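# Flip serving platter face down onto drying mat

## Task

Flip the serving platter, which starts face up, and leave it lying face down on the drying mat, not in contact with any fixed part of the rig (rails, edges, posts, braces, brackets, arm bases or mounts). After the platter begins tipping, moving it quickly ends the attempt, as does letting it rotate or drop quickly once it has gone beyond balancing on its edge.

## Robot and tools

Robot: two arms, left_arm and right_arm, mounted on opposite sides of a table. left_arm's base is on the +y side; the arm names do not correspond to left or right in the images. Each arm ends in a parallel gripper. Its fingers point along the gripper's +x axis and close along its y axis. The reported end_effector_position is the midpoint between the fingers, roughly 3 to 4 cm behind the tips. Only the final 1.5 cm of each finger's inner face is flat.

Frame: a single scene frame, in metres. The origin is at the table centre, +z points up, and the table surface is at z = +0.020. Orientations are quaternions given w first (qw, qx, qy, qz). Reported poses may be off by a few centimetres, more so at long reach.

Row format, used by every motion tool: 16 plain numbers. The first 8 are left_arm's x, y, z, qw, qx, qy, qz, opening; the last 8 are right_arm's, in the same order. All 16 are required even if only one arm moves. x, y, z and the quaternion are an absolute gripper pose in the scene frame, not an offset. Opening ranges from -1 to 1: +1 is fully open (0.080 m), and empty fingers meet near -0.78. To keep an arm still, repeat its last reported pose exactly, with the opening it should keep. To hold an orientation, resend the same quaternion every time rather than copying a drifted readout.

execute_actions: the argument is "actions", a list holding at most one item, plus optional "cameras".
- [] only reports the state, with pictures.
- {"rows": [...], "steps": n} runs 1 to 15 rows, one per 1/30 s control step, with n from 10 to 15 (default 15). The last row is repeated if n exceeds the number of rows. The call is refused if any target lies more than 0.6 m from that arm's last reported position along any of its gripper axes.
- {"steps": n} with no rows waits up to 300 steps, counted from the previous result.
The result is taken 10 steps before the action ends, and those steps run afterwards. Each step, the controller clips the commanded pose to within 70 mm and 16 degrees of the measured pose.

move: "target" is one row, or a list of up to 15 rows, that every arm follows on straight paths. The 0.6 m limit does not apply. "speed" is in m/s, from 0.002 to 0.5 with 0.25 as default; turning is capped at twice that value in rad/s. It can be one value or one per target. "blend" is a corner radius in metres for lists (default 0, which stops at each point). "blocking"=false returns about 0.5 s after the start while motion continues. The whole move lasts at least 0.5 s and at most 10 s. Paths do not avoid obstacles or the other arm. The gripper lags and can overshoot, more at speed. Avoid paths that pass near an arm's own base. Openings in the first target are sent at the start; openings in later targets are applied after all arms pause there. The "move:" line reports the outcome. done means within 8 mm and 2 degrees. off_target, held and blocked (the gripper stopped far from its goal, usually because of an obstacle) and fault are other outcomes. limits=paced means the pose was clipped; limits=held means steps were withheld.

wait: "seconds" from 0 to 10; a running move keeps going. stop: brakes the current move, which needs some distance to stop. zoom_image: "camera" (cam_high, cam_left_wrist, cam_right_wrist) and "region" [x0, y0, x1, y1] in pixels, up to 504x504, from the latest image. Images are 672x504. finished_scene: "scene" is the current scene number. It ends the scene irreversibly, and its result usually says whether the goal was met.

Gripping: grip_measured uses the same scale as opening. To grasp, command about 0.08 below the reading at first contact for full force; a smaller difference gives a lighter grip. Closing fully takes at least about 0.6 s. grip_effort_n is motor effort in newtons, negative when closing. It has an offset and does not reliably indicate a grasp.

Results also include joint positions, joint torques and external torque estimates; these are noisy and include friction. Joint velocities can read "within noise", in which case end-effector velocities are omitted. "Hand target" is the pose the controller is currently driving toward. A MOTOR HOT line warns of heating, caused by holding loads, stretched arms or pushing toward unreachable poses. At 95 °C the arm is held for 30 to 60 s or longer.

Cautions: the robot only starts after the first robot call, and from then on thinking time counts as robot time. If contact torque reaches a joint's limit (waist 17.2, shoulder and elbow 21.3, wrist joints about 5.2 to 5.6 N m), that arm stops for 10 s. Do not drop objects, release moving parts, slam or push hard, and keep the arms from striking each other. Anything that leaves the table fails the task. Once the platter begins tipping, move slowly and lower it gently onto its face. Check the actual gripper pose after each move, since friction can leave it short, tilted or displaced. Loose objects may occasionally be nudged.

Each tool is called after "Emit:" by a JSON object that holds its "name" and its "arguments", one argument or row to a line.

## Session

Emit:
{"name": "execute_actions", "arguments": {
  "actions": []
}}

Scene clock: 0.00 s of 3974.00 s.
left_arm: end_effector_position=(+0.3479, +0.1610, +0.3459) grip_measured=+1.000 grip_effort_n=n/a end_effector_quat_wxyz=(+0.891, +0.414, +0.147, -0.113) | right_arm: end_effector_position=(-0.2519, -0.2605, +0.3897) grip_measured=+1.000 grip_effort_n=n/a end_effector_quat_wxyz=(+0.545, +0.034, +0.465, +0.697)
Joint positions: left_arm=[0.639 1.689 1.56 -0.385 -0.76 0.485 0.08] | right_arm=[1.09 1.102 1.345 -0.813 0.553 1.206 0.08]
Joint velocities: within noise
Joint torques (N m): no reading
External joint torques (N m): no reading
Motor temperatures (°C): left_arm=[29 30 27 26 25 30] | right_arm=[28 31 27 29 30 26]
Heat: left arm: hottest shoulder 30 °C (+0.0 °C/min); right arm: hottest shoulder 31 °C (+0.0 °C/min).
Hand target: left_arm +0.3480, +0.1610, +0.3457; +0.891, +0.415, +0.148, -0.113 | right_arm -0.2517, -0.2605, +0.3897; +0.545, +0.034, +0.465, +0.697

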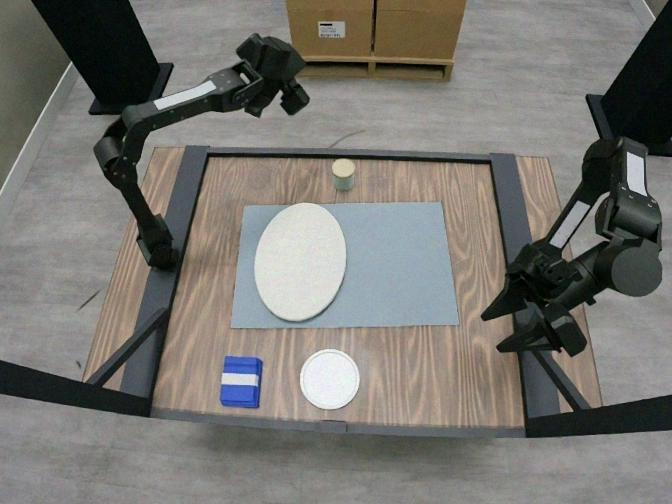

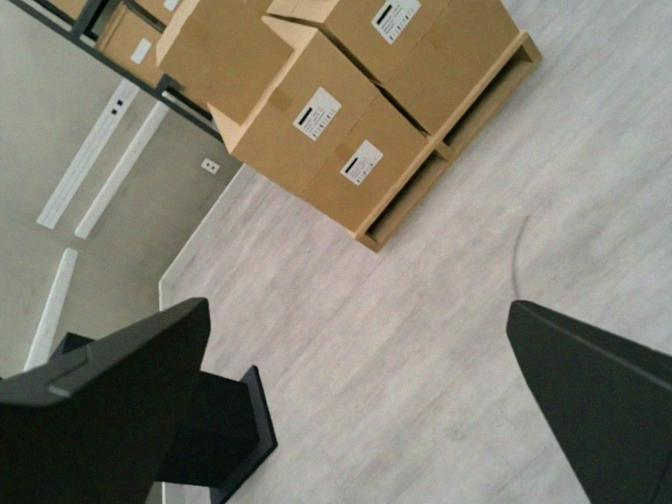

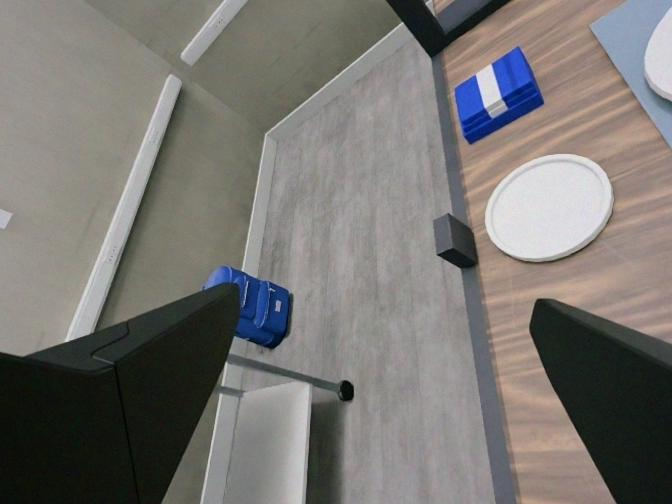

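Emit:
{"name": "move", "arguments": {
  "target": [
    [0.348,0.161,0.346,0.891,0.414,0.147,-0.113,1,-0.03,-0.13,0.22,0.242,-0.664,-0.242,0.664,0.0],
    [0.348,0.161,0.346,0.891,0.414,0.147,-0.113,1,-0.03,-0.09,0.10,0.242,-0.664,-0.242,0.664,0.0]
  ],
  "speed": 0.2
}}

Scene clock: 9.17 s of 3974.00 s.
left_arm: end_effector_position=(+0.3479, +0.1610, +0.3459) grip_measured=+1.000 grip_effort_n=-0.2 end_effector_quat_wxyz=(+0.891, +0.414, +0.147, -0.113) | right_arm: end_effector_position=(-0.0323, -0.0874, +0.1064) grip_measured=+0.003 grip_effort_n=-17.9 end_effector_quat_wxyz=(+0.247, -0.660, -0.248, +0.665)
Joint positions: left_arm=[0.639 1.689 1.56 -0.385 -0.76 0.485 0.08] | right_arm=[-0.008 1.561 0.754 -0.049 -0.004 -1.565 0.035]
Joint velocities: within noise
Joint torques (N m): left_arm=[0 -7.11 8.01 1.54 -0.22 -0.03] | right_arm=[-0.39 -5.74 4.05 1.29 0.2 -0.07]
External joint torques (N m): left_arm=[0.01 0.86 1 -0.01 0 0.01] | right_arm=[-0.39 0.17 -1.93 -0.04 0.24 -0.11]
Motor temperatures (°C): left_arm=[29 33 30 28 25 30] | right_arm=[27 31 29 31 30 26]
Heat: left arm: hottest shoulder 33 °C (+19.6 °C/min); right arm: hottest shoulder 31 °C (+0.0 °C/min).
Hand target: left_arm +0.3480, +0.1611, +0.3460; +0.891, +0.414, +0.147, -0.113 | right_arm -0.0300, -0.0901, +0.1001; -0.242, +0.664, +0.242, -0.664
Off the commanded pose: left_arm 0.000 m, 0 deg | right_arm 0.007 m, 1 deg.
Kept back: nothing.
move: done

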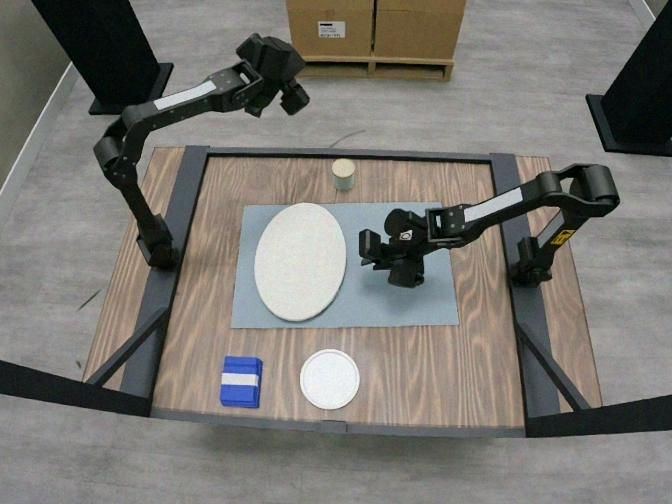

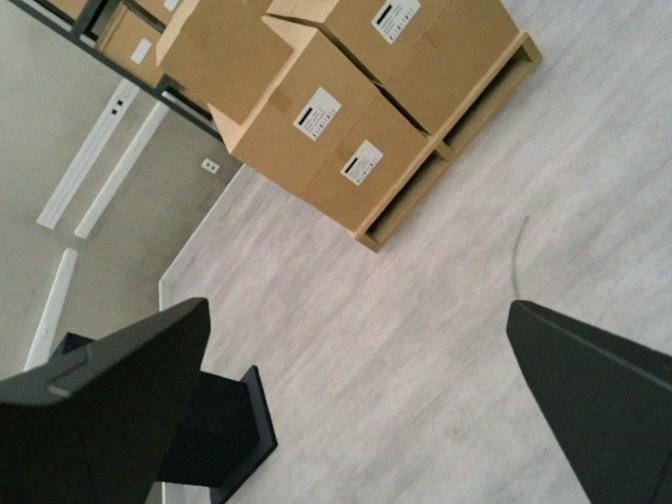

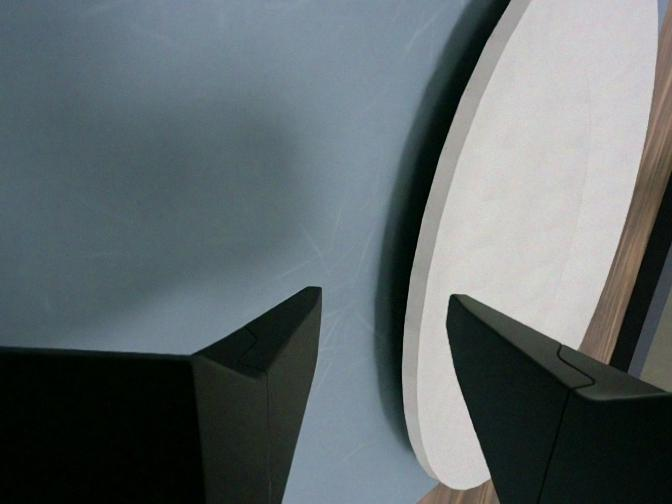

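Emit:
{"name": "move", "arguments": {
  "target": [
    [0.25,0.27,0.38,0.891,0.414,0.147,-0.113,1,-0.02,-0.055,0.058,0.242,-0.664,-0.242,0.664,0.0]
  ],
  "speed": 0.1,
  "cameras": ["cam_high","cam_right_wrist"]
}}

Scene clock: 11.70 s of 3974.00 s.
left_arm: end_effector_position=(+0.2514, +0.2686, +0.3819) grip_measured=+1.000 grip_effort_n=-0.2 end_effector_quat_wxyz=(+0.892, +0.413, +0.146, -0.114) | right_arm: end_effector_position=(-0.0214, -0.0590, +0.0648) grip_measured=+0.003 grip_effort_n=-17.9 end_effector_quat_wxyz=(+0.245, -0.664, -0.245, +0.663)
Joint positions: left_arm=[0.591 1.182 1.276 -0.628 -0.799 0.451 0.08] | right_arm=[-0.04 1.777 0.794 0.12 -0.015 -1.589 0.035]
Joint velocities: within noise
Joint torques (N m): left_arm=[-0.25 -4.3 6.63 1.32 -0.46 -0.11] | right_arm=[-0.62 -4.24 5.73 1.74 -0.15 -0.09]
External joint torques (N m): left_arm=[-0.24 -0.64 0.04 -0.18 -0.23 -0.07] | right_arm=[-0.62 2.78 0.28 0.4 -0.1 -0.13]
Motor temperatures (°C): left_arm=[29 33 30 28 25 30] | right_arm=[27 32 29 31 30 26]
Heat: left arm: hottest shoulder 33 °C (+15.4 °C/min); right arm: hottest shoulder 32 °C (+5.1 °C/min).
Hand target: left_arm +0.2500, +0.2700, +0.3800; +0.891, +0.414, +0.147, -0.113 | right_arm -0.0200, -0.0552, +0.0582; -0.242, +0.664, +0.242, -0.664
Off the commanded pose: left_arm 0.003 m, 0 deg | right_arm 0.008 m, 1 deg.
Kept back: nothing.
move: done
Images, in order (width x height): cam_high 672x504, cam_right_wrist 672x504.

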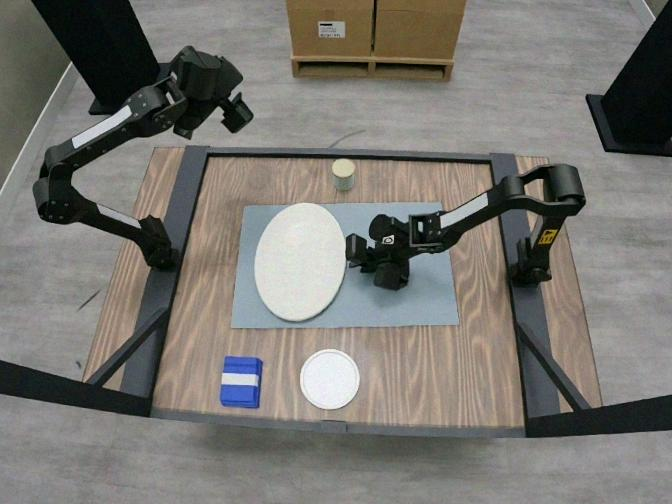

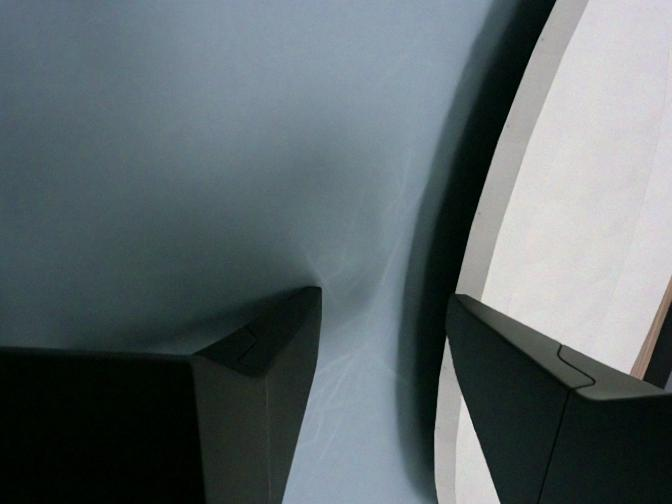

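Emit:
{"name": "move", "arguments": {
  "target": [
    [0.25,0.27,0.38,0.891,0.414,0.147,-0.113,1,-0.02,-0.055,0.058,0.242,-0.664,-0.242,0.664,0.2],
    [0.25,0.27,0.38,0.891,0.414,0.147,-0.113,1,-0.02,-0.018,0.056,0.242,-0.664,-0.242,0.664,0.2]
  ],
  "speed": 0.05,
  "cameras": ["cam_high","cam_right_wrist"]
}}

Scene clock: 13.93 s of 3974.00 s.
left_arm: end_effector_position=(+0.2514, +0.2686, +0.3819) grip_measured=+1.000 grip_effort_n=-0.2 end_effector_quat_wxyz=(+0.892, +0.413, +0.146, -0.114) | right_arm: end_effector_position=(-0.0206, -0.0208, +0.0680) grip_measured=+0.197 grip_effort_n=12.3 end_effector_quat_wxyz=(+0.249, -0.662, -0.249, +0.661)
Joint positions: left_arm=[0.591 1.182 1.276 -0.628 -0.799 0.451 0.08] | right_arm=[-0.04 1.888 0.953 0.084 -0.015 -1.59 0.044]
Joint velocities: within noise
Joint torques (N m): left_arm=[-0.24 -4.25 6.64 1.31 -0.46 -0.1] | right_arm=[-0.17 -4.5 5.92 1.53 -0.06 0.01]
External joint torques (N m): left_arm=[-0.25 -0.67 0.11 -0.18 -0.23 -0.07] | right_arm=[-0.16 3.56 0.26 0.16 -0.01 -0.03]
Motor temperatures (°C): left_arm=[29 33 30 28 25 30] | right_arm=[27 32 29 31 30 26]
Heat: left arm: hottest shoulder 33 °C (+12.9 °C/min); right arm: hottest shoulder 32 °C (+4.3 °C/min).
Hand target: left_arm +0.2500, +0.2700, +0.3800; +0.891, +0.414, +0.147, -0.113 | right_arm -0.0200, -0.0186, +0.0562; -0.242, +0.664, +0.242, -0.664
Off the commanded pose: left_arm 0.003 m, 0 deg | right_arm 0.012 m, 1 deg.
Kept back: nothing.
move: off_target (right_arm)
Images, in order (width x height): cam_high 672x504, cam_right_wrist 672x504.

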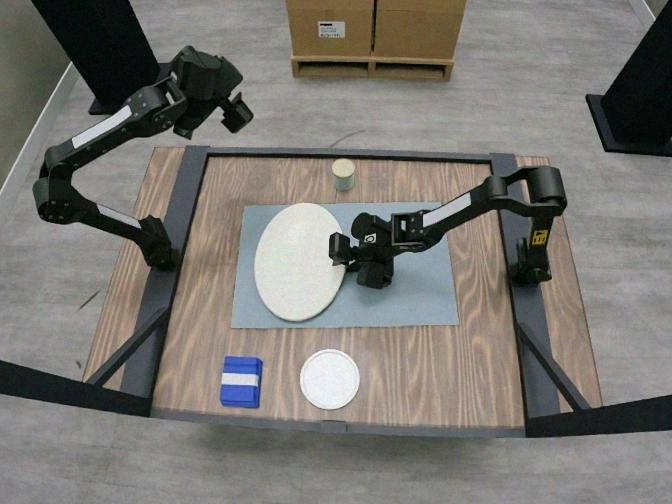

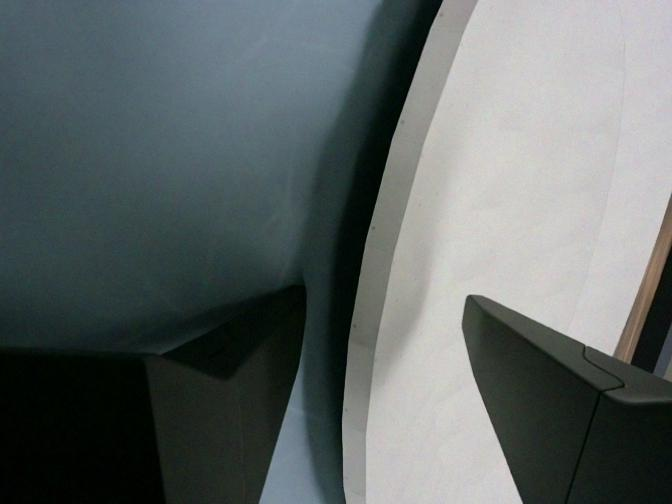

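Emit:
{"name": "move", "arguments": {
  "target": [
    [0.25,0.27,0.38,0.891,0.414,0.147,-0.113,1,-0.02,0.004,0.054,0.242,-0.664,-0.242,0.664,0.2]
  ],
  "speed": 0.04,
  "cameras": ["cam_right_wrist"]
}}

Scene clock: 15.63 s of 3974.00 s.
left_arm: end_effector_position=(+0.2514, +0.2686, +0.3819) grip_measured=+1.000 grip_effort_n=-0.2 end_effector_quat_wxyz=(+0.892, +0.413, +0.146, -0.114) | right_arm: end_effector_position=(-0.0201, -0.0026, +0.0678) grip_measured=+0.197 grip_effort_n=11.9 end_effector_quat_wxyz=(+0.247, -0.663, -0.247, +0.662)
Joint positions: left_arm=[0.591 1.182 1.276 -0.628 -0.799 0.451 0.08] | right_arm=[-0.04 1.946 1.042 0.047 -0.015 -1.59 0.044]
Joint velocities: within noise
Joint torques (N m): left_arm=[-0.25 -4.24 6.66 1.31 -0.46 -0.11] | right_arm=[-0.07 -3.79 7.1 2.15 -0.04 0.01]
External joint torques (N m): left_arm=[-0.25 -0.57 0.1 -0.18 -0.23 -0.07] | right_arm=[-0.03 4.7 1.48 0.84 0.01 -0.02]
Motor temperatures (°C): left_arm=[29 33 31 29 25 30] | right_arm=[27 32 30 32 30 26]
Heat: left arm: hottest shoulder 33 °C (+11.5 °C/min); right arm: hottest shoulder 32 °C (+3.8 °C/min).
Hand target: left_arm +0.2500, +0.2700, +0.3800; +0.891, +0.414, +0.147, -0.113 | right_arm -0.0201, +0.0030, +0.0543; -0.242, +0.664, +0.242, -0.664
Off the commanded pose: left_arm 0.003 m, 0 deg | right_arm 0.015 m, 1 deg.
Kept back: nothing.
move: off_target (right_arm)
Images, in order (width x height): cam_right_wrist 672x504.

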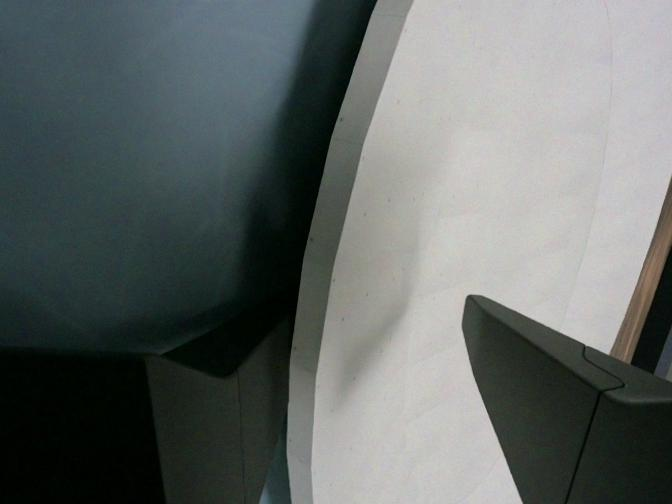

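Emit:
{"name": "move", "arguments": {
  "target": [
    [0.25,0.27,0.38,0.891,0.414,0.147,-0.113,1,-0.02,0.016,0.056,0.242,-0.664,-0.242,0.664,0.2],
    [0.25,0.27,0.38,0.891,0.414,0.147,-0.113,1,-0.02,0.016,0.062,0.242,-0.664,-0.242,0.664,-0.1]
  ],
  "speed": 0.04,
  "cameras": ["cam_high","cam_right_wrist"]
}}

Scene clock: 17.30 s of 3974.00 s.
left_arm: end_effector_position=(+0.2514, +0.2686, +0.3819) grip_measured=+1.000 grip_effort_n=-0.2 end_effector_quat_wxyz=(+0.892, +0.413, +0.146, -0.114) | right_arm: end_effector_position=(-0.0201, -0.0032, +0.0656) grip_measured=-0.093 grip_effort_n=-30.5 end_effector_quat_wxyz=(+0.229, -0.669, -0.229, +0.669)
Joint positions: left_arm=[0.591 1.182 1.276 -0.628 -0.799 0.451 0.08] | right_arm=[-0.04 1.96 1.09 -0.041 -0.015 -1.589 0.031]
Joint velocities: within noise
Joint torques (N m): left_arm=[-0.24 -4.23 6.64 1.31 -0.46 -0.1] | right_arm=[-0.08 -3.93 8.78 4.47 0.03 0.07]
External joint torques (N m): left_arm=[-0.24 -0.57 0.06 -0.18 -0.23 -0.07] | right_arm=[-0.08 4.75 3.05 3.2 0.08 0.04]
Motor temperatures (°C): left_arm=[29 33 31 29 25 30] | right_arm=[27 32 30 33 30 26]
Heat: left arm: hottest shoulder 33 °C (+10.4 °C/min); right arm: hottest wrist pitch 33 °C (+13.9 °C/min).
Hand target: left_arm +0.2500, +0.2700, +0.3800; +0.891, +0.414, +0.147, -0.113 | right_arm -0.0201, +0.0144, +0.0627; -0.242, +0.664, +0.242, -0.664
Off the commanded pose: left_arm 0.003 m, 0 deg | right_arm 0.020 m, 2 deg.
Kept back: nothing.
move: off_target (right_arm); target 2's new opening was sent with right_arm's hand 0.017 m and 1 deg from that target
Images, in order (width x height): cam_high 672x504, cam_right_wrist 672x504.

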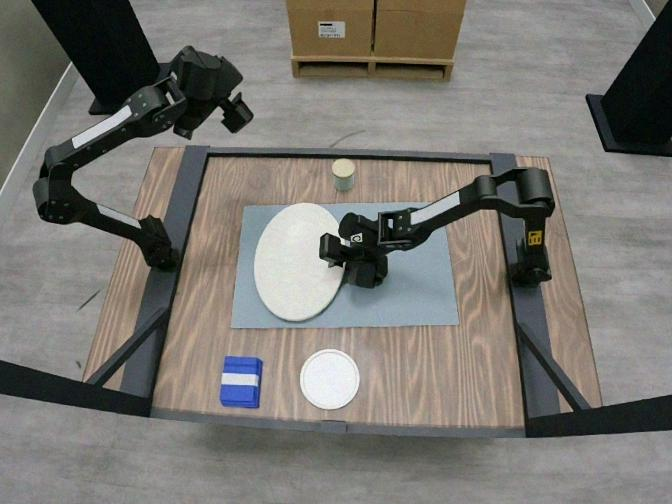

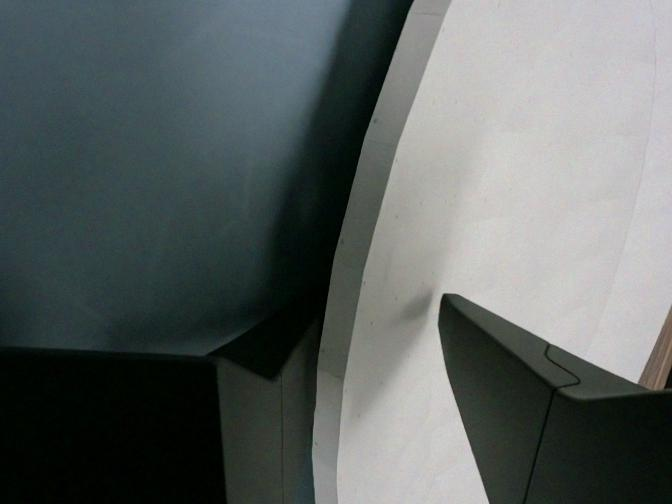

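Emit:
{"name": "move", "arguments": {
  "target": [
    [0.25,0.27,0.38,0.891,0.414,0.147,-0.113,1,-0.02,0.01,0.095,0.242,-0.664,-0.242,0.664,-0.15]
  ],
  "speed": 0.03,
  "cameras": ["cam_high","cam_right_wrist"]
}}

Scene clock: 18.93 s of 3974.00 s.
left_arm: end_effector_position=(+0.2514, +0.2686, +0.3819) grip_measured=+1.000 grip_effort_n=-0.2 end_effector_quat_wxyz=(+0.892, +0.413, +0.146, -0.114) | right_arm: end_effector_position=(-0.0201, -0.0038, +0.0711) grip_measured=-0.146 grip_effort_n=-22.1 end_effector_quat_wxyz=(+0.220, -0.672, -0.219, +0.673)
Joint positions: left_arm=[0.591 1.182 1.276 -0.628 -0.799 0.451 0.08] | right_arm=[-0.04 1.953 1.124 -0.111 -0.015 -1.589 0.028]
Joint velocities: within noise
Joint torques (N m): left_arm=[-0.26 -4.24 6.63 1.31 -0.46 -0.1] | right_arm=[-0.03 -13.69 7.92 1.62 0.01 0.04]
External joint torques (N m): left_arm=[-0.26 -0.53 0.03 -0.19 -0.22 -0.06] | right_arm=[0.02 -4.94 2.07 0.36 0.05 0.01]
Motor temperatures (°C): left_arm=[29 33 31 29 25 30] | right_arm=[27 32 31 34 30 26]
Heat: left arm: hottest shoulder 33 °C (+9.5 °C/min); right arm: hottest wrist pitch 34 °C (+15.8 °C/min).
Hand target: left_arm +0.2500, +0.2700, +0.3800; +0.891, +0.414, +0.147, -0.113 | right_arm -0.0201, +0.0091, +0.0953; -0.242, +0.664, +0.242, -0.664
Off the commanded pose: left_arm 0.003 m, 0 deg | right_arm 0.028 m, 4 deg.
Kept back: nothing.
move: off_target (right_arm)
Images, in order (width x height): cam_high 672x504, cam_right_wrist 672x504.

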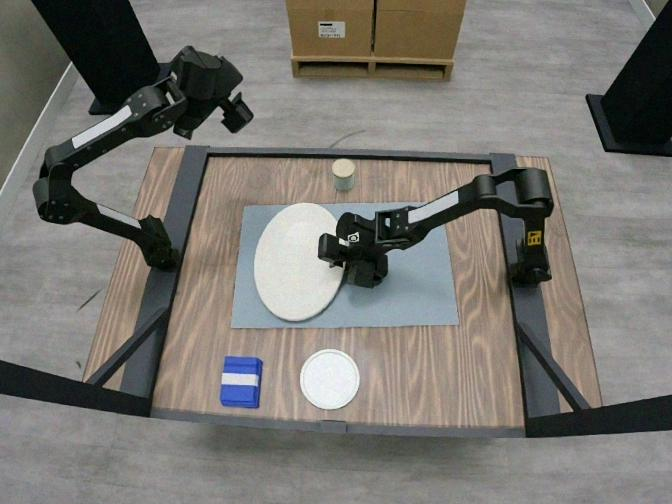

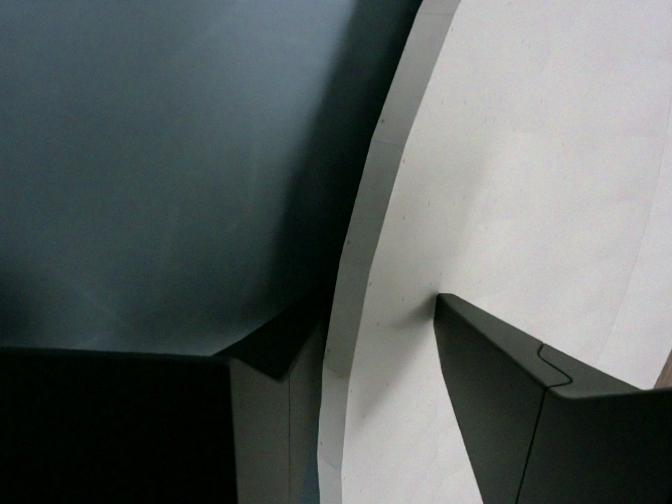

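Emit:
{"name": "move", "arguments": {
  "target": [
    [0.25,0.27,0.38,0.891,0.414,0.147,-0.113,1,-0.02,0.01,0.13,0.242,-0.664,-0.242,0.664,-0.25]
  ],
  "speed": 0.03,
  "cameras": ["cam_high","cam_right_wrist"]
}}

Scene clock: 20.67 s of 3974.00 s.
left_arm: end_effector_position=(+0.2514, +0.2686, +0.3819) grip_measured=+1.000 grip_effort_n=-0.2 end_effector_quat_wxyz=(+0.892, +0.413, +0.146, -0.114) | right_arm: end_effector_position=(-0.0201, -0.0028, +0.1034) grip_measured=-0.246 grip_effort_n=-22.1 end_effector_quat_wxyz=(+0.218, -0.672, -0.217, +0.673)
Joint positions: left_arm=[0.591 1.182 1.276 -0.628 -0.799 0.451 0.08] | right_arm=[-0.04 1.897 1.195 -0.244 -0.015 -1.588 0.024]
Joint velocities: within noise
Joint torques (N m): left_arm=[-0.24 -4.24 6.64 1.31 -0.46 -0.1] | right_arm=[-0.07 -14.19 8.36 1.68 -0.05 -0.06]
External joint torques (N m): left_arm=[-0.26 -0.54 0.05 -0.19 -0.22 -0.07] | right_arm=[-0.04 -5.56 2.21 0.44 0 -0.09]
Motor temperatures (°C): left_arm=[29 33 31 29 25 30] | right_arm=[27 33 31 34 30 26]
Heat: left arm: hottest shoulder 33 °C (+8.7 °C/min); right arm: hottest wrist pitch 34 °C (+14.5 °C/min).
Hand target: left_arm +0.2500, +0.2700, +0.3800; +0.891, +0.414, +0.147, -0.113 | right_arm -0.0201, +0.0090, +0.1301; -0.242, +0.664, +0.242, -0.664
Off the commanded pose: left_arm 0.003 m, 0 deg | right_arm 0.030 m, 4 deg.
Kept back: nothing.
move: off_target (right_arm)
Images, in order (width x height): cam_high 672x504, cam_right_wrist 672x504.

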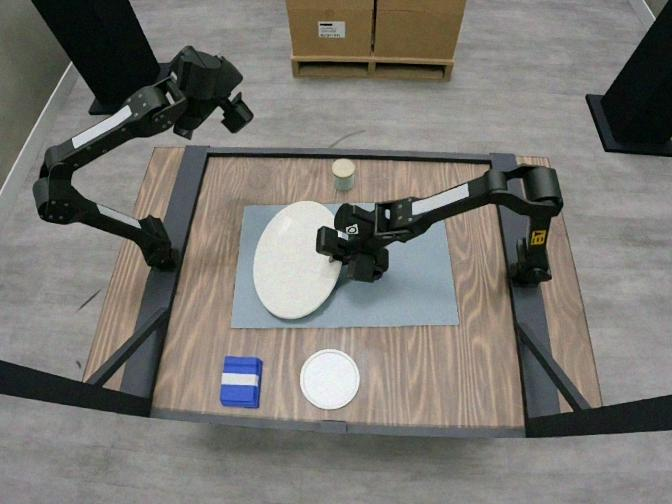

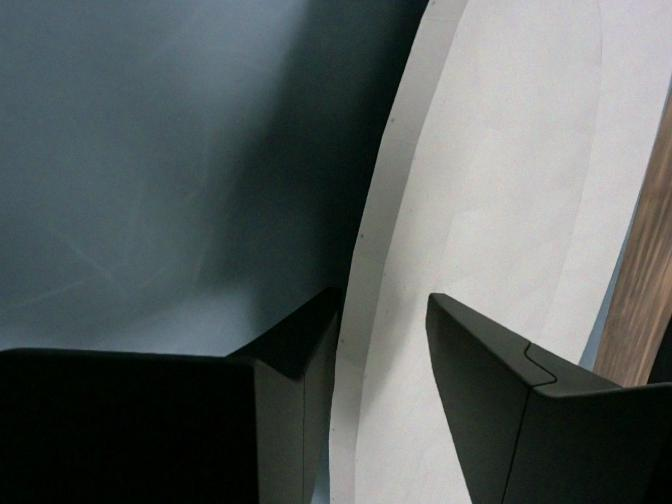

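Emit:
{"name": "move", "arguments": {
  "target": [
    [0.25,0.27,0.38,0.891,0.414,0.147,-0.113,1,-0.02,0.015,0.20,0.242,-0.664,-0.242,0.664,-0.35]
  ],
  "speed": 0.035,
  "cameras": ["cam_high","cam_right_wrist"]
}}

Scene clock: 23.83 s of 3974.00 s.
left_arm: end_effector_position=(+0.2514, +0.2686, +0.3819) grip_measured=+1.000 grip_effort_n=-0.2 end_effector_quat_wxyz=(+0.892, +0.413, +0.146, -0.114) | right_arm: end_effector_position=(-0.0198, +0.0137, +0.1992) grip_measured=-0.347 grip_effort_n=-17.9 end_effector_quat_wxyz=(+0.242, -0.665, -0.241, +0.665)
Joint positions: left_arm=[0.591 1.182 1.276 -0.628 -0.799 0.451 0.08] | right_arm=[-0.04 1.817 1.449 -0.506 -0.015 -1.588 0.019]
Joint velocities: within noise
Joint torques (N m): left_arm=[-0.23 -4.23 6.65 1.31 -0.46 -0.1] | right_arm=[-0.05 -9.99 5.97 1.08 -0.02 -0.01]
External joint torques (N m): left_arm=[-0.21 -0.61 0.05 -0.19 -0.23 -0.07] | right_arm=[-0.05 -1.33 -0.81 -0.25 0.03 -0.04]
Motor temperatures (°C): left_arm=[29 33 31 29 25 30] | right_arm=[27 35 33 35 30 26]
Heat: left arm: hottest shoulder 33 °C (+7.6 °C/min); right arm: hottest shoulder 35 °C (+10.1 °C/min).
Hand target: left_arm +0.2500, +0.2700, +0.3800; +0.891, +0.414, +0.147, -0.113 | right_arm -0.0200, +0.0150, +0.2001; -0.242, +0.664, +0.242, -0.664
Off the commanded pose: left_arm 0.003 m, 0 deg | right_arm 0.002 m, 0 deg.
Kept back: nothing.
move: done
Images, in order (width x height): cam_high 672x504, cam_right_wrist 672x504.

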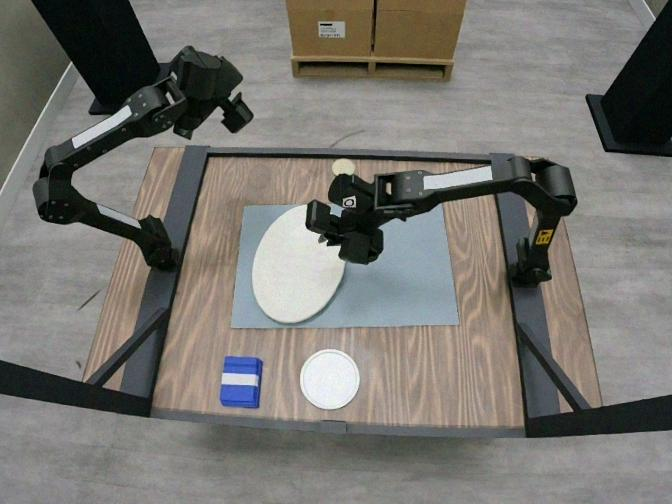

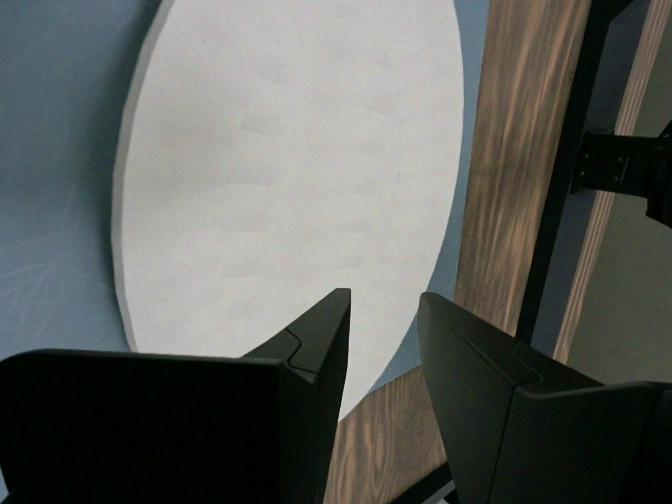

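Emit:
{"name": "move", "arguments": {
  "target": [
    [0.25,0.27,0.38,0.891,0.414,0.147,-0.113,1,-0.01,-0.06,0.18,0.271,-0.653,-0.271,0.653,0.1],
    [0.25,0.27,0.38,0.891,0.414,0.147,-0.113,1,-0.01,-0.065,0.065,0.271,-0.653,-0.271,0.653,0.1]
  ],
  "speed": 0.12,
  "blend": 0.03,
  "cameras": ["cam_right_wrist"]
}}

Emit:
{"name": "move", "arguments": {
  "target": [
    [0.25,0.27,0.38,0.891,0.414,0.147,-0.113,1,-0.01,-0.065,0.054,0.271,-0.653,-0.271,0.653,0.1],
    [0.25,0.27,0.38,0.891,0.414,0.147,-0.113,1,-0.01,0.015,0.050,0.271,-0.653,-0.271,0.653,0.1]
  ],
  "speed": 0.05,
  "cameras": ["cam_right_wrist"]
}}

Scene clock: 27.13 s of 3974.00 s.
left_arm: end_effector_position=(+0.2514, +0.2686, +0.3819) grip_measured=+1.000 grip_effort_n=-0.2 end_effector_quat_wxyz=(+0.892, +0.413, +0.146, -0.114) | right_arm: end_effector_position=(-0.0102, -0.0614, +0.0717) grip_measured=+0.097 grip_effort_n=15.1 end_effector_quat_wxyz=(+0.277, -0.652, -0.276, +0.649)
Joint positions: left_arm=[0.591 1.182 1.276 -0.628 -0.799 0.451 0.08] | right_arm=[-0.078 1.744 0.713 0.263 -0.04 -1.614 0.039]
Joint velocities: within noise
Joint torques (N m): left_arm=[-0.24 -4.24 6.65 1.31 -0.46 -0.1] | right_arm=[-0.38 -6.62 3.01 1.38 -0.21 -0.04]
External joint torques (N m): left_arm=[-0.23 -0.56 0.06 -0.19 -0.23 -0.07] | right_arm=[-0.38 0.03 -2.31 -0.05 -0.16 -0.08]
Motor temperatures (°C): left_arm=[29 32 32 30 25 30] | right_arm=[27 36 33 34 30 26]
Heat: left arm: hottest shoulder 32 °C (+4.4 °C/min); right arm: hottest shoulder 36 °C (+11.1 °C/min).
Hand target: left_arm +0.2500, +0.2700, +0.3800; +0.891, +0.414, +0.147, -0.113 | right_arm -0.0100, -0.0650, +0.0652; -0.271, +0.653, +0.271, -0.653
Off the commanded pose: left_arm 0.003 m, 0 deg | right_arm 0.008 m, 1 deg.
Kept back: nothing.
move: done
Images, in order (width x height): cam_right_wrist 672x504.

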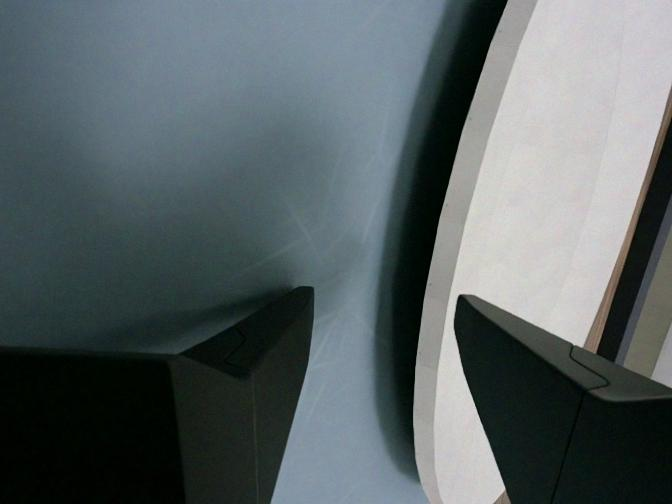

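Scene clock: 29.20 s of 3974.00 s.
left_arm: end_effector_position=(+0.2514, +0.2686, +0.3819) grip_measured=+1.000 grip_effort_n=-0.2 end_effector_quat_wxyz=(+0.892, +0.413, +0.146, -0.114) | right_arm: end_effector_position=(-0.0083, -0.0040, +0.0631) grip_measured=+0.098 grip_effort_n=7.7 end_effector_quat_wxyz=(+0.269, -0.654, -0.266, +0.655)
Joint positions: left_arm=[0.591 1.182 1.276 -0.628 -0.799 0.451 0.08] | right_arm=[-0.074 1.948 0.973 0.181 -0.041 -1.608 0.039]
Joint velocities: within noise
Joint torques (N m): left_arm=[-0.24 -4.23 6.66 1.31 -0.46 -0.1] | right_arm=[0.5 0.32 10.02 3.63 0.12 0.11]
External joint torques (N m): left_arm=[-0.25 -0.52 0.05 -0.18 -0.23 -0.07] | right_arm=[0.5 8.6 4.58 2.25 0.18 0.07]
Motor temperatures (°C): left_arm=[29 32 32 30 25 30] | right_arm=[27 36 33 35 30 26]
Heat: left arm: hottest shoulder 32 °C (+4.1 °C/min); right arm: hottest shoulder 36 °C (+10.3 °C/min).
Hand target: left_arm +0.2500, +0.2700, +0.3800; +0.891, +0.414, +0.147, -0.113 | right_arm -0.0103, +0.0125, +0.0505; -0.271, +0.653, +0.271, -0.653
Off the commanded pose: left_arm 0.003 m, 0 deg | right_arm 0.023 m, 1 deg.
Kept back: nothing.
move: off_target (right_arm)
Images, in order (width x height): cam_right_wrist 672x504.

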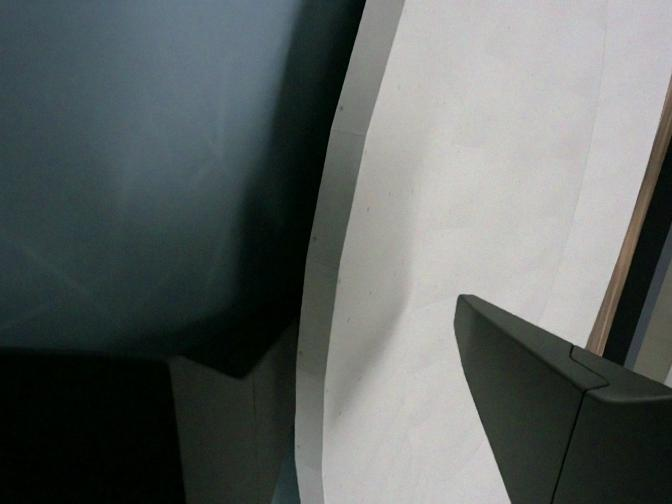

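Engaged under the rim. Close progressively while rising.

Emit:
{"name": "move", "arguments": {
  "target": [
    [0.25,0.27,0.38,0.891,0.414,0.147,-0.113,1,-0.01,0.008,0.08,0.271,-0.653,-0.271,0.653,-0.2]
  ],
  "speed": 0.03,
  "cameras": []
}}

Emit:
{"name": "move", "arguments": {
  "target": [
    [0.25,0.27,0.38,0.891,0.414,0.147,-0.113,1,-0.01,0.01,0.115,0.271,-0.653,-0.271,0.653,-0.35]
  ],
  "speed": 0.03,
  "cameras": ["cam_high","cam_right_wrist"]
}}

Scene clock: 31.00 s of 3974.00 s.
left_arm: end_effector_position=(+0.2514, +0.2686, +0.3819) grip_measured=+1.000 grip_effort_n=-0.2 end_effector_quat_wxyz=(+0.892, +0.413, +0.146, -0.114) | right_arm: end_effector_position=(-0.0083, -0.0052, +0.0663) grip_measured=-0.196 grip_effort_n=-22.6 end_effector_quat_wxyz=(+0.258, -0.658, -0.253, +0.660)
Joint positions: left_arm=[0.591 1.182 1.276 -0.628 -0.799 0.451 0.08] | right_arm=[-0.074 1.94 1.006 0.102 -0.04 -1.608 0.026]
Joint velocities: within noise
Joint torques (N m): left_arm=[-0.26 -4.24 6.64 1.3 -0.46 -0.1] | right_arm=[0.18 -10.34 7.89 2.06 0.09 0.03]
External joint torques (N m): left_arm=[-0.28 -0.58 0.07 -0.18 -0.23 -0.07] | right_arm=[0.23 -1.96 2.32 0.71 0.14 -0.01]
Motor temperatures (°C): left_arm=[29 32 32 30 25 30] | right_arm=[27 35 33 36 30 26]
Heat: left arm: hottest shoulder 32 °C (+3.9 °C/min); right arm: hottest wrist pitch 36 °C (+13.5 °C/min).
Hand target: left_arm +0.2500, +0.2700, +0.3800; +0.891, +0.414, +0.147, -0.113 | right_arm -0.0102, +0.0073, +0.0804; -0.271, +0.653, +0.271, -0.653
Off the commanded pose: left_arm 0.003 m, 0 deg | right_arm 0.019 m, 3 deg.
Kept back: nothing.
move: off_target (right_arm)
No camera images: "cameras" was empty.

Scene clock: 32.40 s of 3974.00 s.
left_arm: end_effector_position=(+0.2514, +0.2686, +0.3819) grip_measured=+1.000 grip_effort_n=-0.2 end_effector_quat_wxyz=(+0.892, +0.413, +0.146, -0.114) | right_arm: end_effector_position=(-0.0079, -0.0025, +0.0913) grip_measured=-0.344 grip_effort_n=-33.3 end_effector_quat_wxyz=(+0.253, -0.661, -0.247, +0.663)
Joint positions: left_arm=[0.591 1.182 1.276 -0.628 -0.799 0.451 0.08] | right_arm=[-0.074 1.893 1.074 -0.031 -0.038 -1.606 0.02]
Joint velocities: within noise
Joint torques (N m): left_arm=[-0.25 -4.24 6.64 1.31 -0.46 -0.11] | right_arm=[0.43 -13.04 7.99 1.67 -0.03 -0.04]
External joint torques (N m): left_arm=[-0.27 -0.57 0.04 -0.18 -0.23 -0.07] | right_arm=[0.42 -4.73 2.13 0.36 0.03 -0.08]
Motor temperatures (°C): left_arm=[29 32 32 30 25 30] | right_arm=[27 36 34 36 30 26]
Heat: left arm: hottest shoulder 32 °C (+3.7 °C/min); right arm: hottest shoulder 36 °C (+9.3 °C/min).
Hand target: left_arm +0.2500, +0.2700, +0.3800; +0.891, +0.414, +0.147, -0.113 | right_arm -0.0101, +0.0092, +0.1152; -0.271, +0.653, +0.271, -0.653
Off the commanded pose: left_arm 0.003 m, 0 deg | right_arm 0.027 m, 4 deg.
Kept back: nothing.
move: off_target (right_arm)
Images, in order (width x height): cam_high 672x504, cam_right_wrist 672x504.

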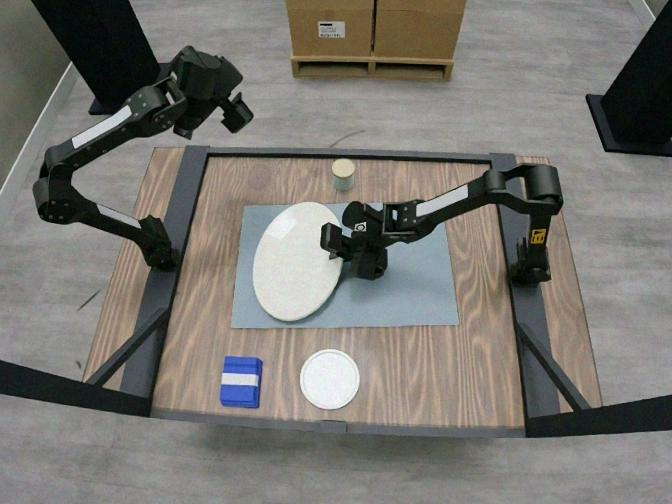

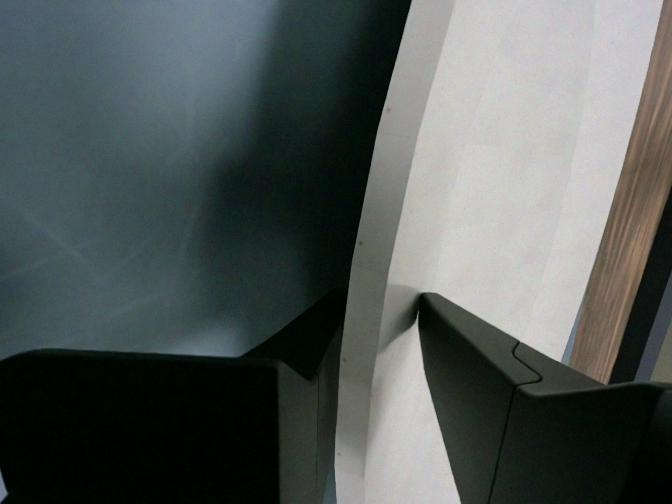

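Emit:
{"name": "move", "arguments": {
  "target": [
    [0.25,0.27,0.38,0.891,0.414,0.147,-0.113,1,-0.01,0.008,0.117,0.271,-0.653,-0.271,0.653,-0.5],
    [0.25,0.27,0.38,0.891,0.414,0.147,-0.113,1,-0.01,0.005,0.122,0.271,-0.653,-0.271,0.653,-0.8]
  ],
  "speed": 0.03,
  "cameras": ["cam_high","cam_right_wrist"]
}}

Scene clock: 34.63 s of 3974.00 s.
left_arm: end_effector_position=(+0.2514, +0.2686, +0.3819) grip_measured=+1.000 grip_effort_n=-0.2 end_effector_quat_wxyz=(+0.892, +0.413, +0.146, -0.114) | right_arm: end_effector_position=(-0.0073, +0.0034, +0.1176) grip_measured=-0.579 grip_effort_n=-83.5 end_effector_quat_wxyz=(+0.272, -0.654, -0.266, +0.654)
Joint positions: left_arm=[0.591 1.182 1.276 -0.628 -0.799 0.451 0.08] | right_arm=[-0.074 1.845 1.091 -0.037 -0.037 -1.605 0.009]
Joint velocities: within noise
Joint torques (N m): left_arm=[-0.24 -4.24 6.64 1.31 -0.46 -0.11] | right_arm=[0.45 -10.46 5.97 0.69 -0.07 -0.05]
External joint torques (N m): left_arm=[-0.24 -0.64 0.08 -0.19 -0.23 -0.07] | right_arm=[0.47 -2.18 -0.2 -0.7 -0.02 -0.09]
Motor temperatures (°C): left_arm=[29 32 32 30 25 30] | right_arm=[27 37 34 36 30 26]
Heat: left arm: hottest shoulder 32 °C (+3.5 °C/min); right arm: hottest shoulder 37 °C (+10.4 °C/min).
Hand target: left_arm +0.2500, +0.2700, +0.3800; +0.891, +0.414, +0.147, -0.113 | right_arm -0.0101, +0.0049, +0.1220; -0.271, +0.653, +0.271, -0.653
Off the commanded pose: left_arm 0.003 m, 0 deg | right_arm 0.005 m, 1 deg.
Kept back: nothing.
move: done; target 2's new opening was sent with right_arm's hand 0.014 m and 2 deg from that target
Images, in order (width x height): cam_high 672x504, cam_right_wrist 672x504.

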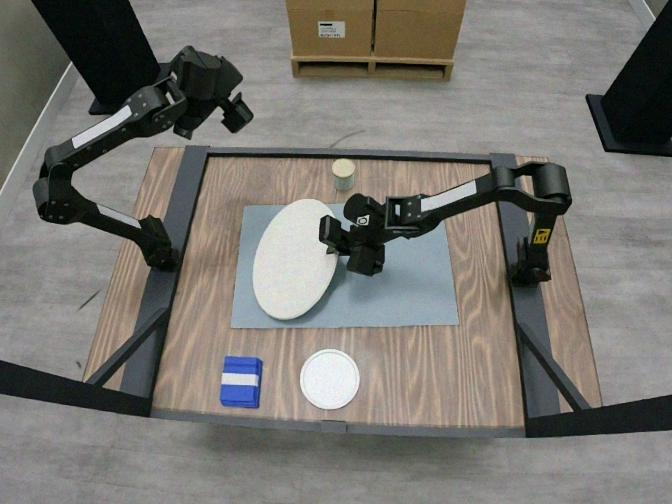

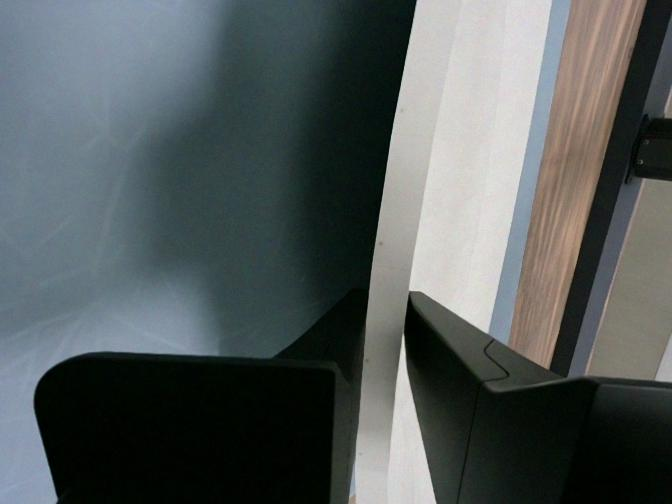

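Emit:
{"name": "move", "arguments": {
  "target": [
    [0.25,0.27,0.38,0.891,0.414,0.147,-0.113,1,-0.01,0.002,0.155,0.242,-0.664,-0.242,0.664,-0.95],
    [0.25,0.27,0.38,0.891,0.414,0.147,-0.113,1,-0.01,0.005,0.20,0.183,-0.683,-0.183,0.683,-0.95],
    [0.25,0.27,0.38,0.891,0.414,0.147,-0.113,1,-0.01,-0.005,0.235,0.153,-0.690,-0.153,0.690,-0.95]
  ],
  "speed": 0.04,
  "blend": 0.01,
  "cameras": ["cam_high","cam_right_wrist"]
}}

Scene clock: 39.67 s of 3974.00 s.
left_arm: end_effector_position=(+0.2514, +0.2686, +0.3819) grip_measured=+1.000 grip_effort_n=-0.2 end_effector_quat_wxyz=(+0.892, +0.413, +0.146, -0.114) | right_arm: end_effector_position=(-0.0089, -0.0086, +0.2158) grip_measured=-0.614 grip_effort_n=-83.5 end_effector_quat_wxyz=(+0.140, -0.691, -0.134, +0.696)
Joint positions: left_arm=[0.591 1.182 1.276 -0.628 -0.799 0.451 0.08] | right_arm=[-0.069 1.956 1.837 -1.062 -0.026 -1.61 0.007]
Joint velocities: within noise
Joint torques (N m): left_arm=[-0.24 -4.25 6.66 1.31 -0.46 -0.11] | right_arm=[0.46 -13.26 8.74 0.3 0.1 -0.12]
External joint torques (N m): left_arm=[-0.26 -0.54 0.05 -0.19 -0.22 -0.07] | right_arm=[0.46 -3.93 2.36 -0.62 0.16 -0.14]
Motor temperatures (°C): left_arm=[29 32 32 30 25 30] | right_arm=[27 39 35 35 30 26]
Heat: left arm: hottest shoulder 32 °C (+3.0 °C/min); right arm: hottest shoulder 39 °C (+12.1 °C/min).
Hand target: left_arm +0.2500, +0.2700, +0.3800; +0.891, +0.414, +0.147, -0.113 | right_arm -0.0101, -0.0055, +0.2349; -0.153, +0.690, +0.153, -0.690
Off the commanded pose: left_arm 0.003 m, 0 deg | right_arm 0.020 m, 3 deg.
Kept back: nothing.
move: off_target (right_arm)
Images, in order (width x height): cam_high 672x504, cam_right_wrist 672x504.

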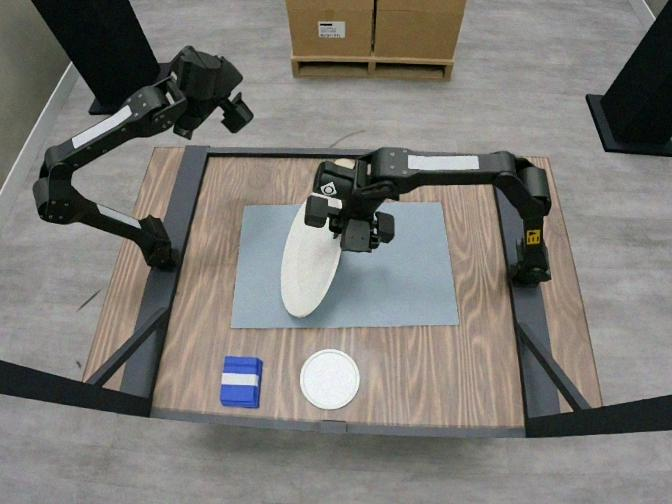

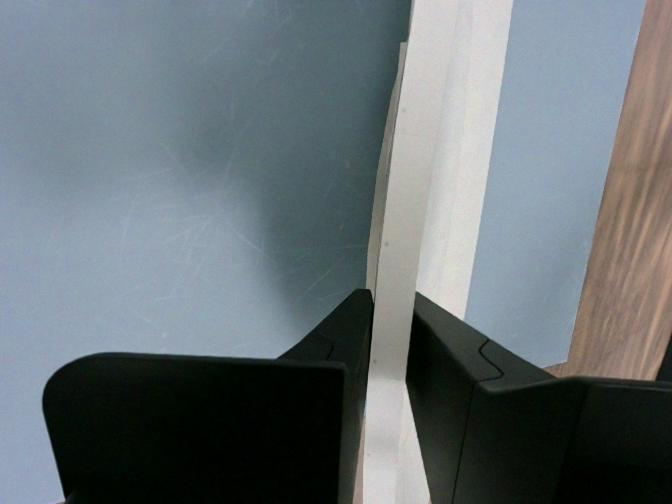

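Emit:
{"name": "move", "arguments": {
  "target": [
    [0.25,0.27,0.38,0.891,0.414,0.147,-0.113,1,-0.02,-0.03,0.26,0.122,-0.696,-0.122,0.696,-0.95],
    [0.25,0.27,0.38,0.891,0.414,0.147,-0.113,1,-0.03,-0.04,0.305,0.092,-0.701,-0.092,0.701,-0.95]
  ],
  "speed": 0.045,
  "blend": 0.01,
  "cameras": ["cam_high","cam_right_wrist"]
}}

Scene clock: 42.57 s of 3974.00 s.
left_arm: end_effector_position=(+0.2514, +0.2686, +0.3819) grip_measured=+1.000 grip_effort_n=-0.2 end_effector_quat_wxyz=(+0.892, +0.413, +0.146, -0.114) | right_arm: end_effector_position=(-0.0298, -0.0401, +0.2701) grip_measured=-0.627 grip_effort_n=-83.5 end_effector_quat_wxyz=(+0.073, -0.701, -0.073, +0.706)
Joint positions: left_arm=[0.591 1.182 1.276 -0.628 -0.799 0.451 0.08] | right_arm=[-0.016 2.082 2.297 -1.578 -0.007 -1.572 0.007]
Joint velocities: within noise
Joint torques (N m): left_arm=[-0.23 -4.24 6.63 1.31 -0.46 -0.1] | right_arm=[0.26 -17.25 10.03 0.41 0.19 0.16]
External joint torques (N m): left_arm=[-0.22 -0.6 0.05 -0.19 -0.23 -0.07] | right_arm=[0.27 -8.01 4.57 -0.22 0.24 0.15]
Motor temperatures (°C): left_arm=[29 32 32 30 25 30] | right_arm=[27 40 36 34 30 26]
Heat: left arm: hottest shoulder 32 °C (+2.8 °C/min); right arm: hottest shoulder 40 °C (+12.7 °C/min).
Hand target: left_arm +0.2500, +0.2700, +0.3800; +0.891, +0.414, +0.147, -0.113 | right_arm -0.0300, -0.0422, +0.3037; -0.109, +0.698, +0.108, -0.699
Off the commanded pose: left_arm 0.003 m, 0 deg | right_arm 0.035 m, 3 deg.
joint sent to its limit (right arm) — joint 3 (elbow), upper limit, where the elbow is as straight as it goes.
Kept back: nothing.
move: off_target (right_arm)
Images, in order (width x height): cam_high 672x504, cam_right_wrist 672x504.

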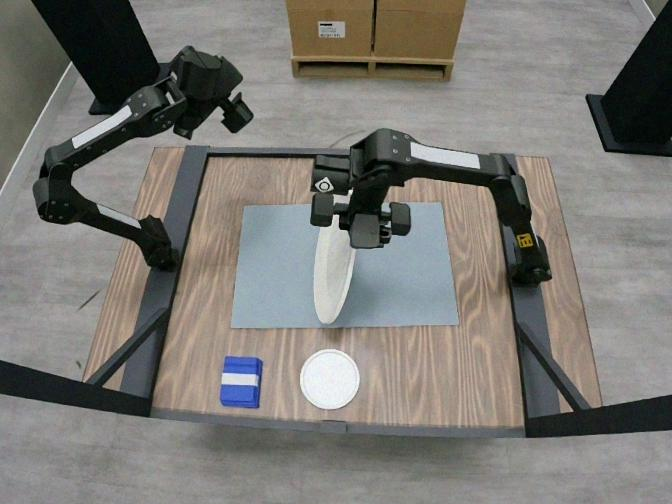

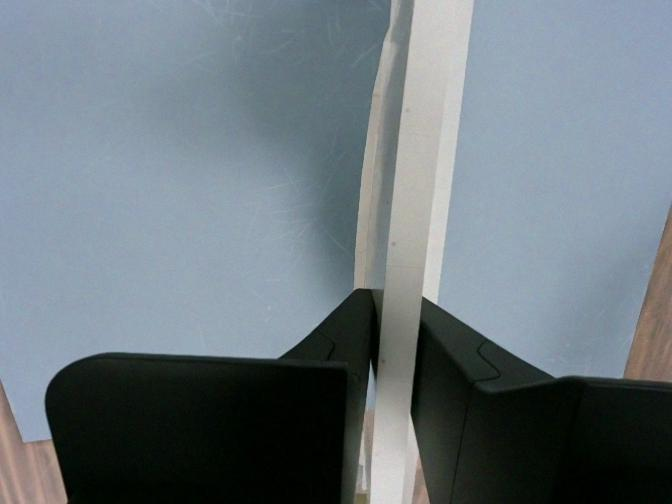

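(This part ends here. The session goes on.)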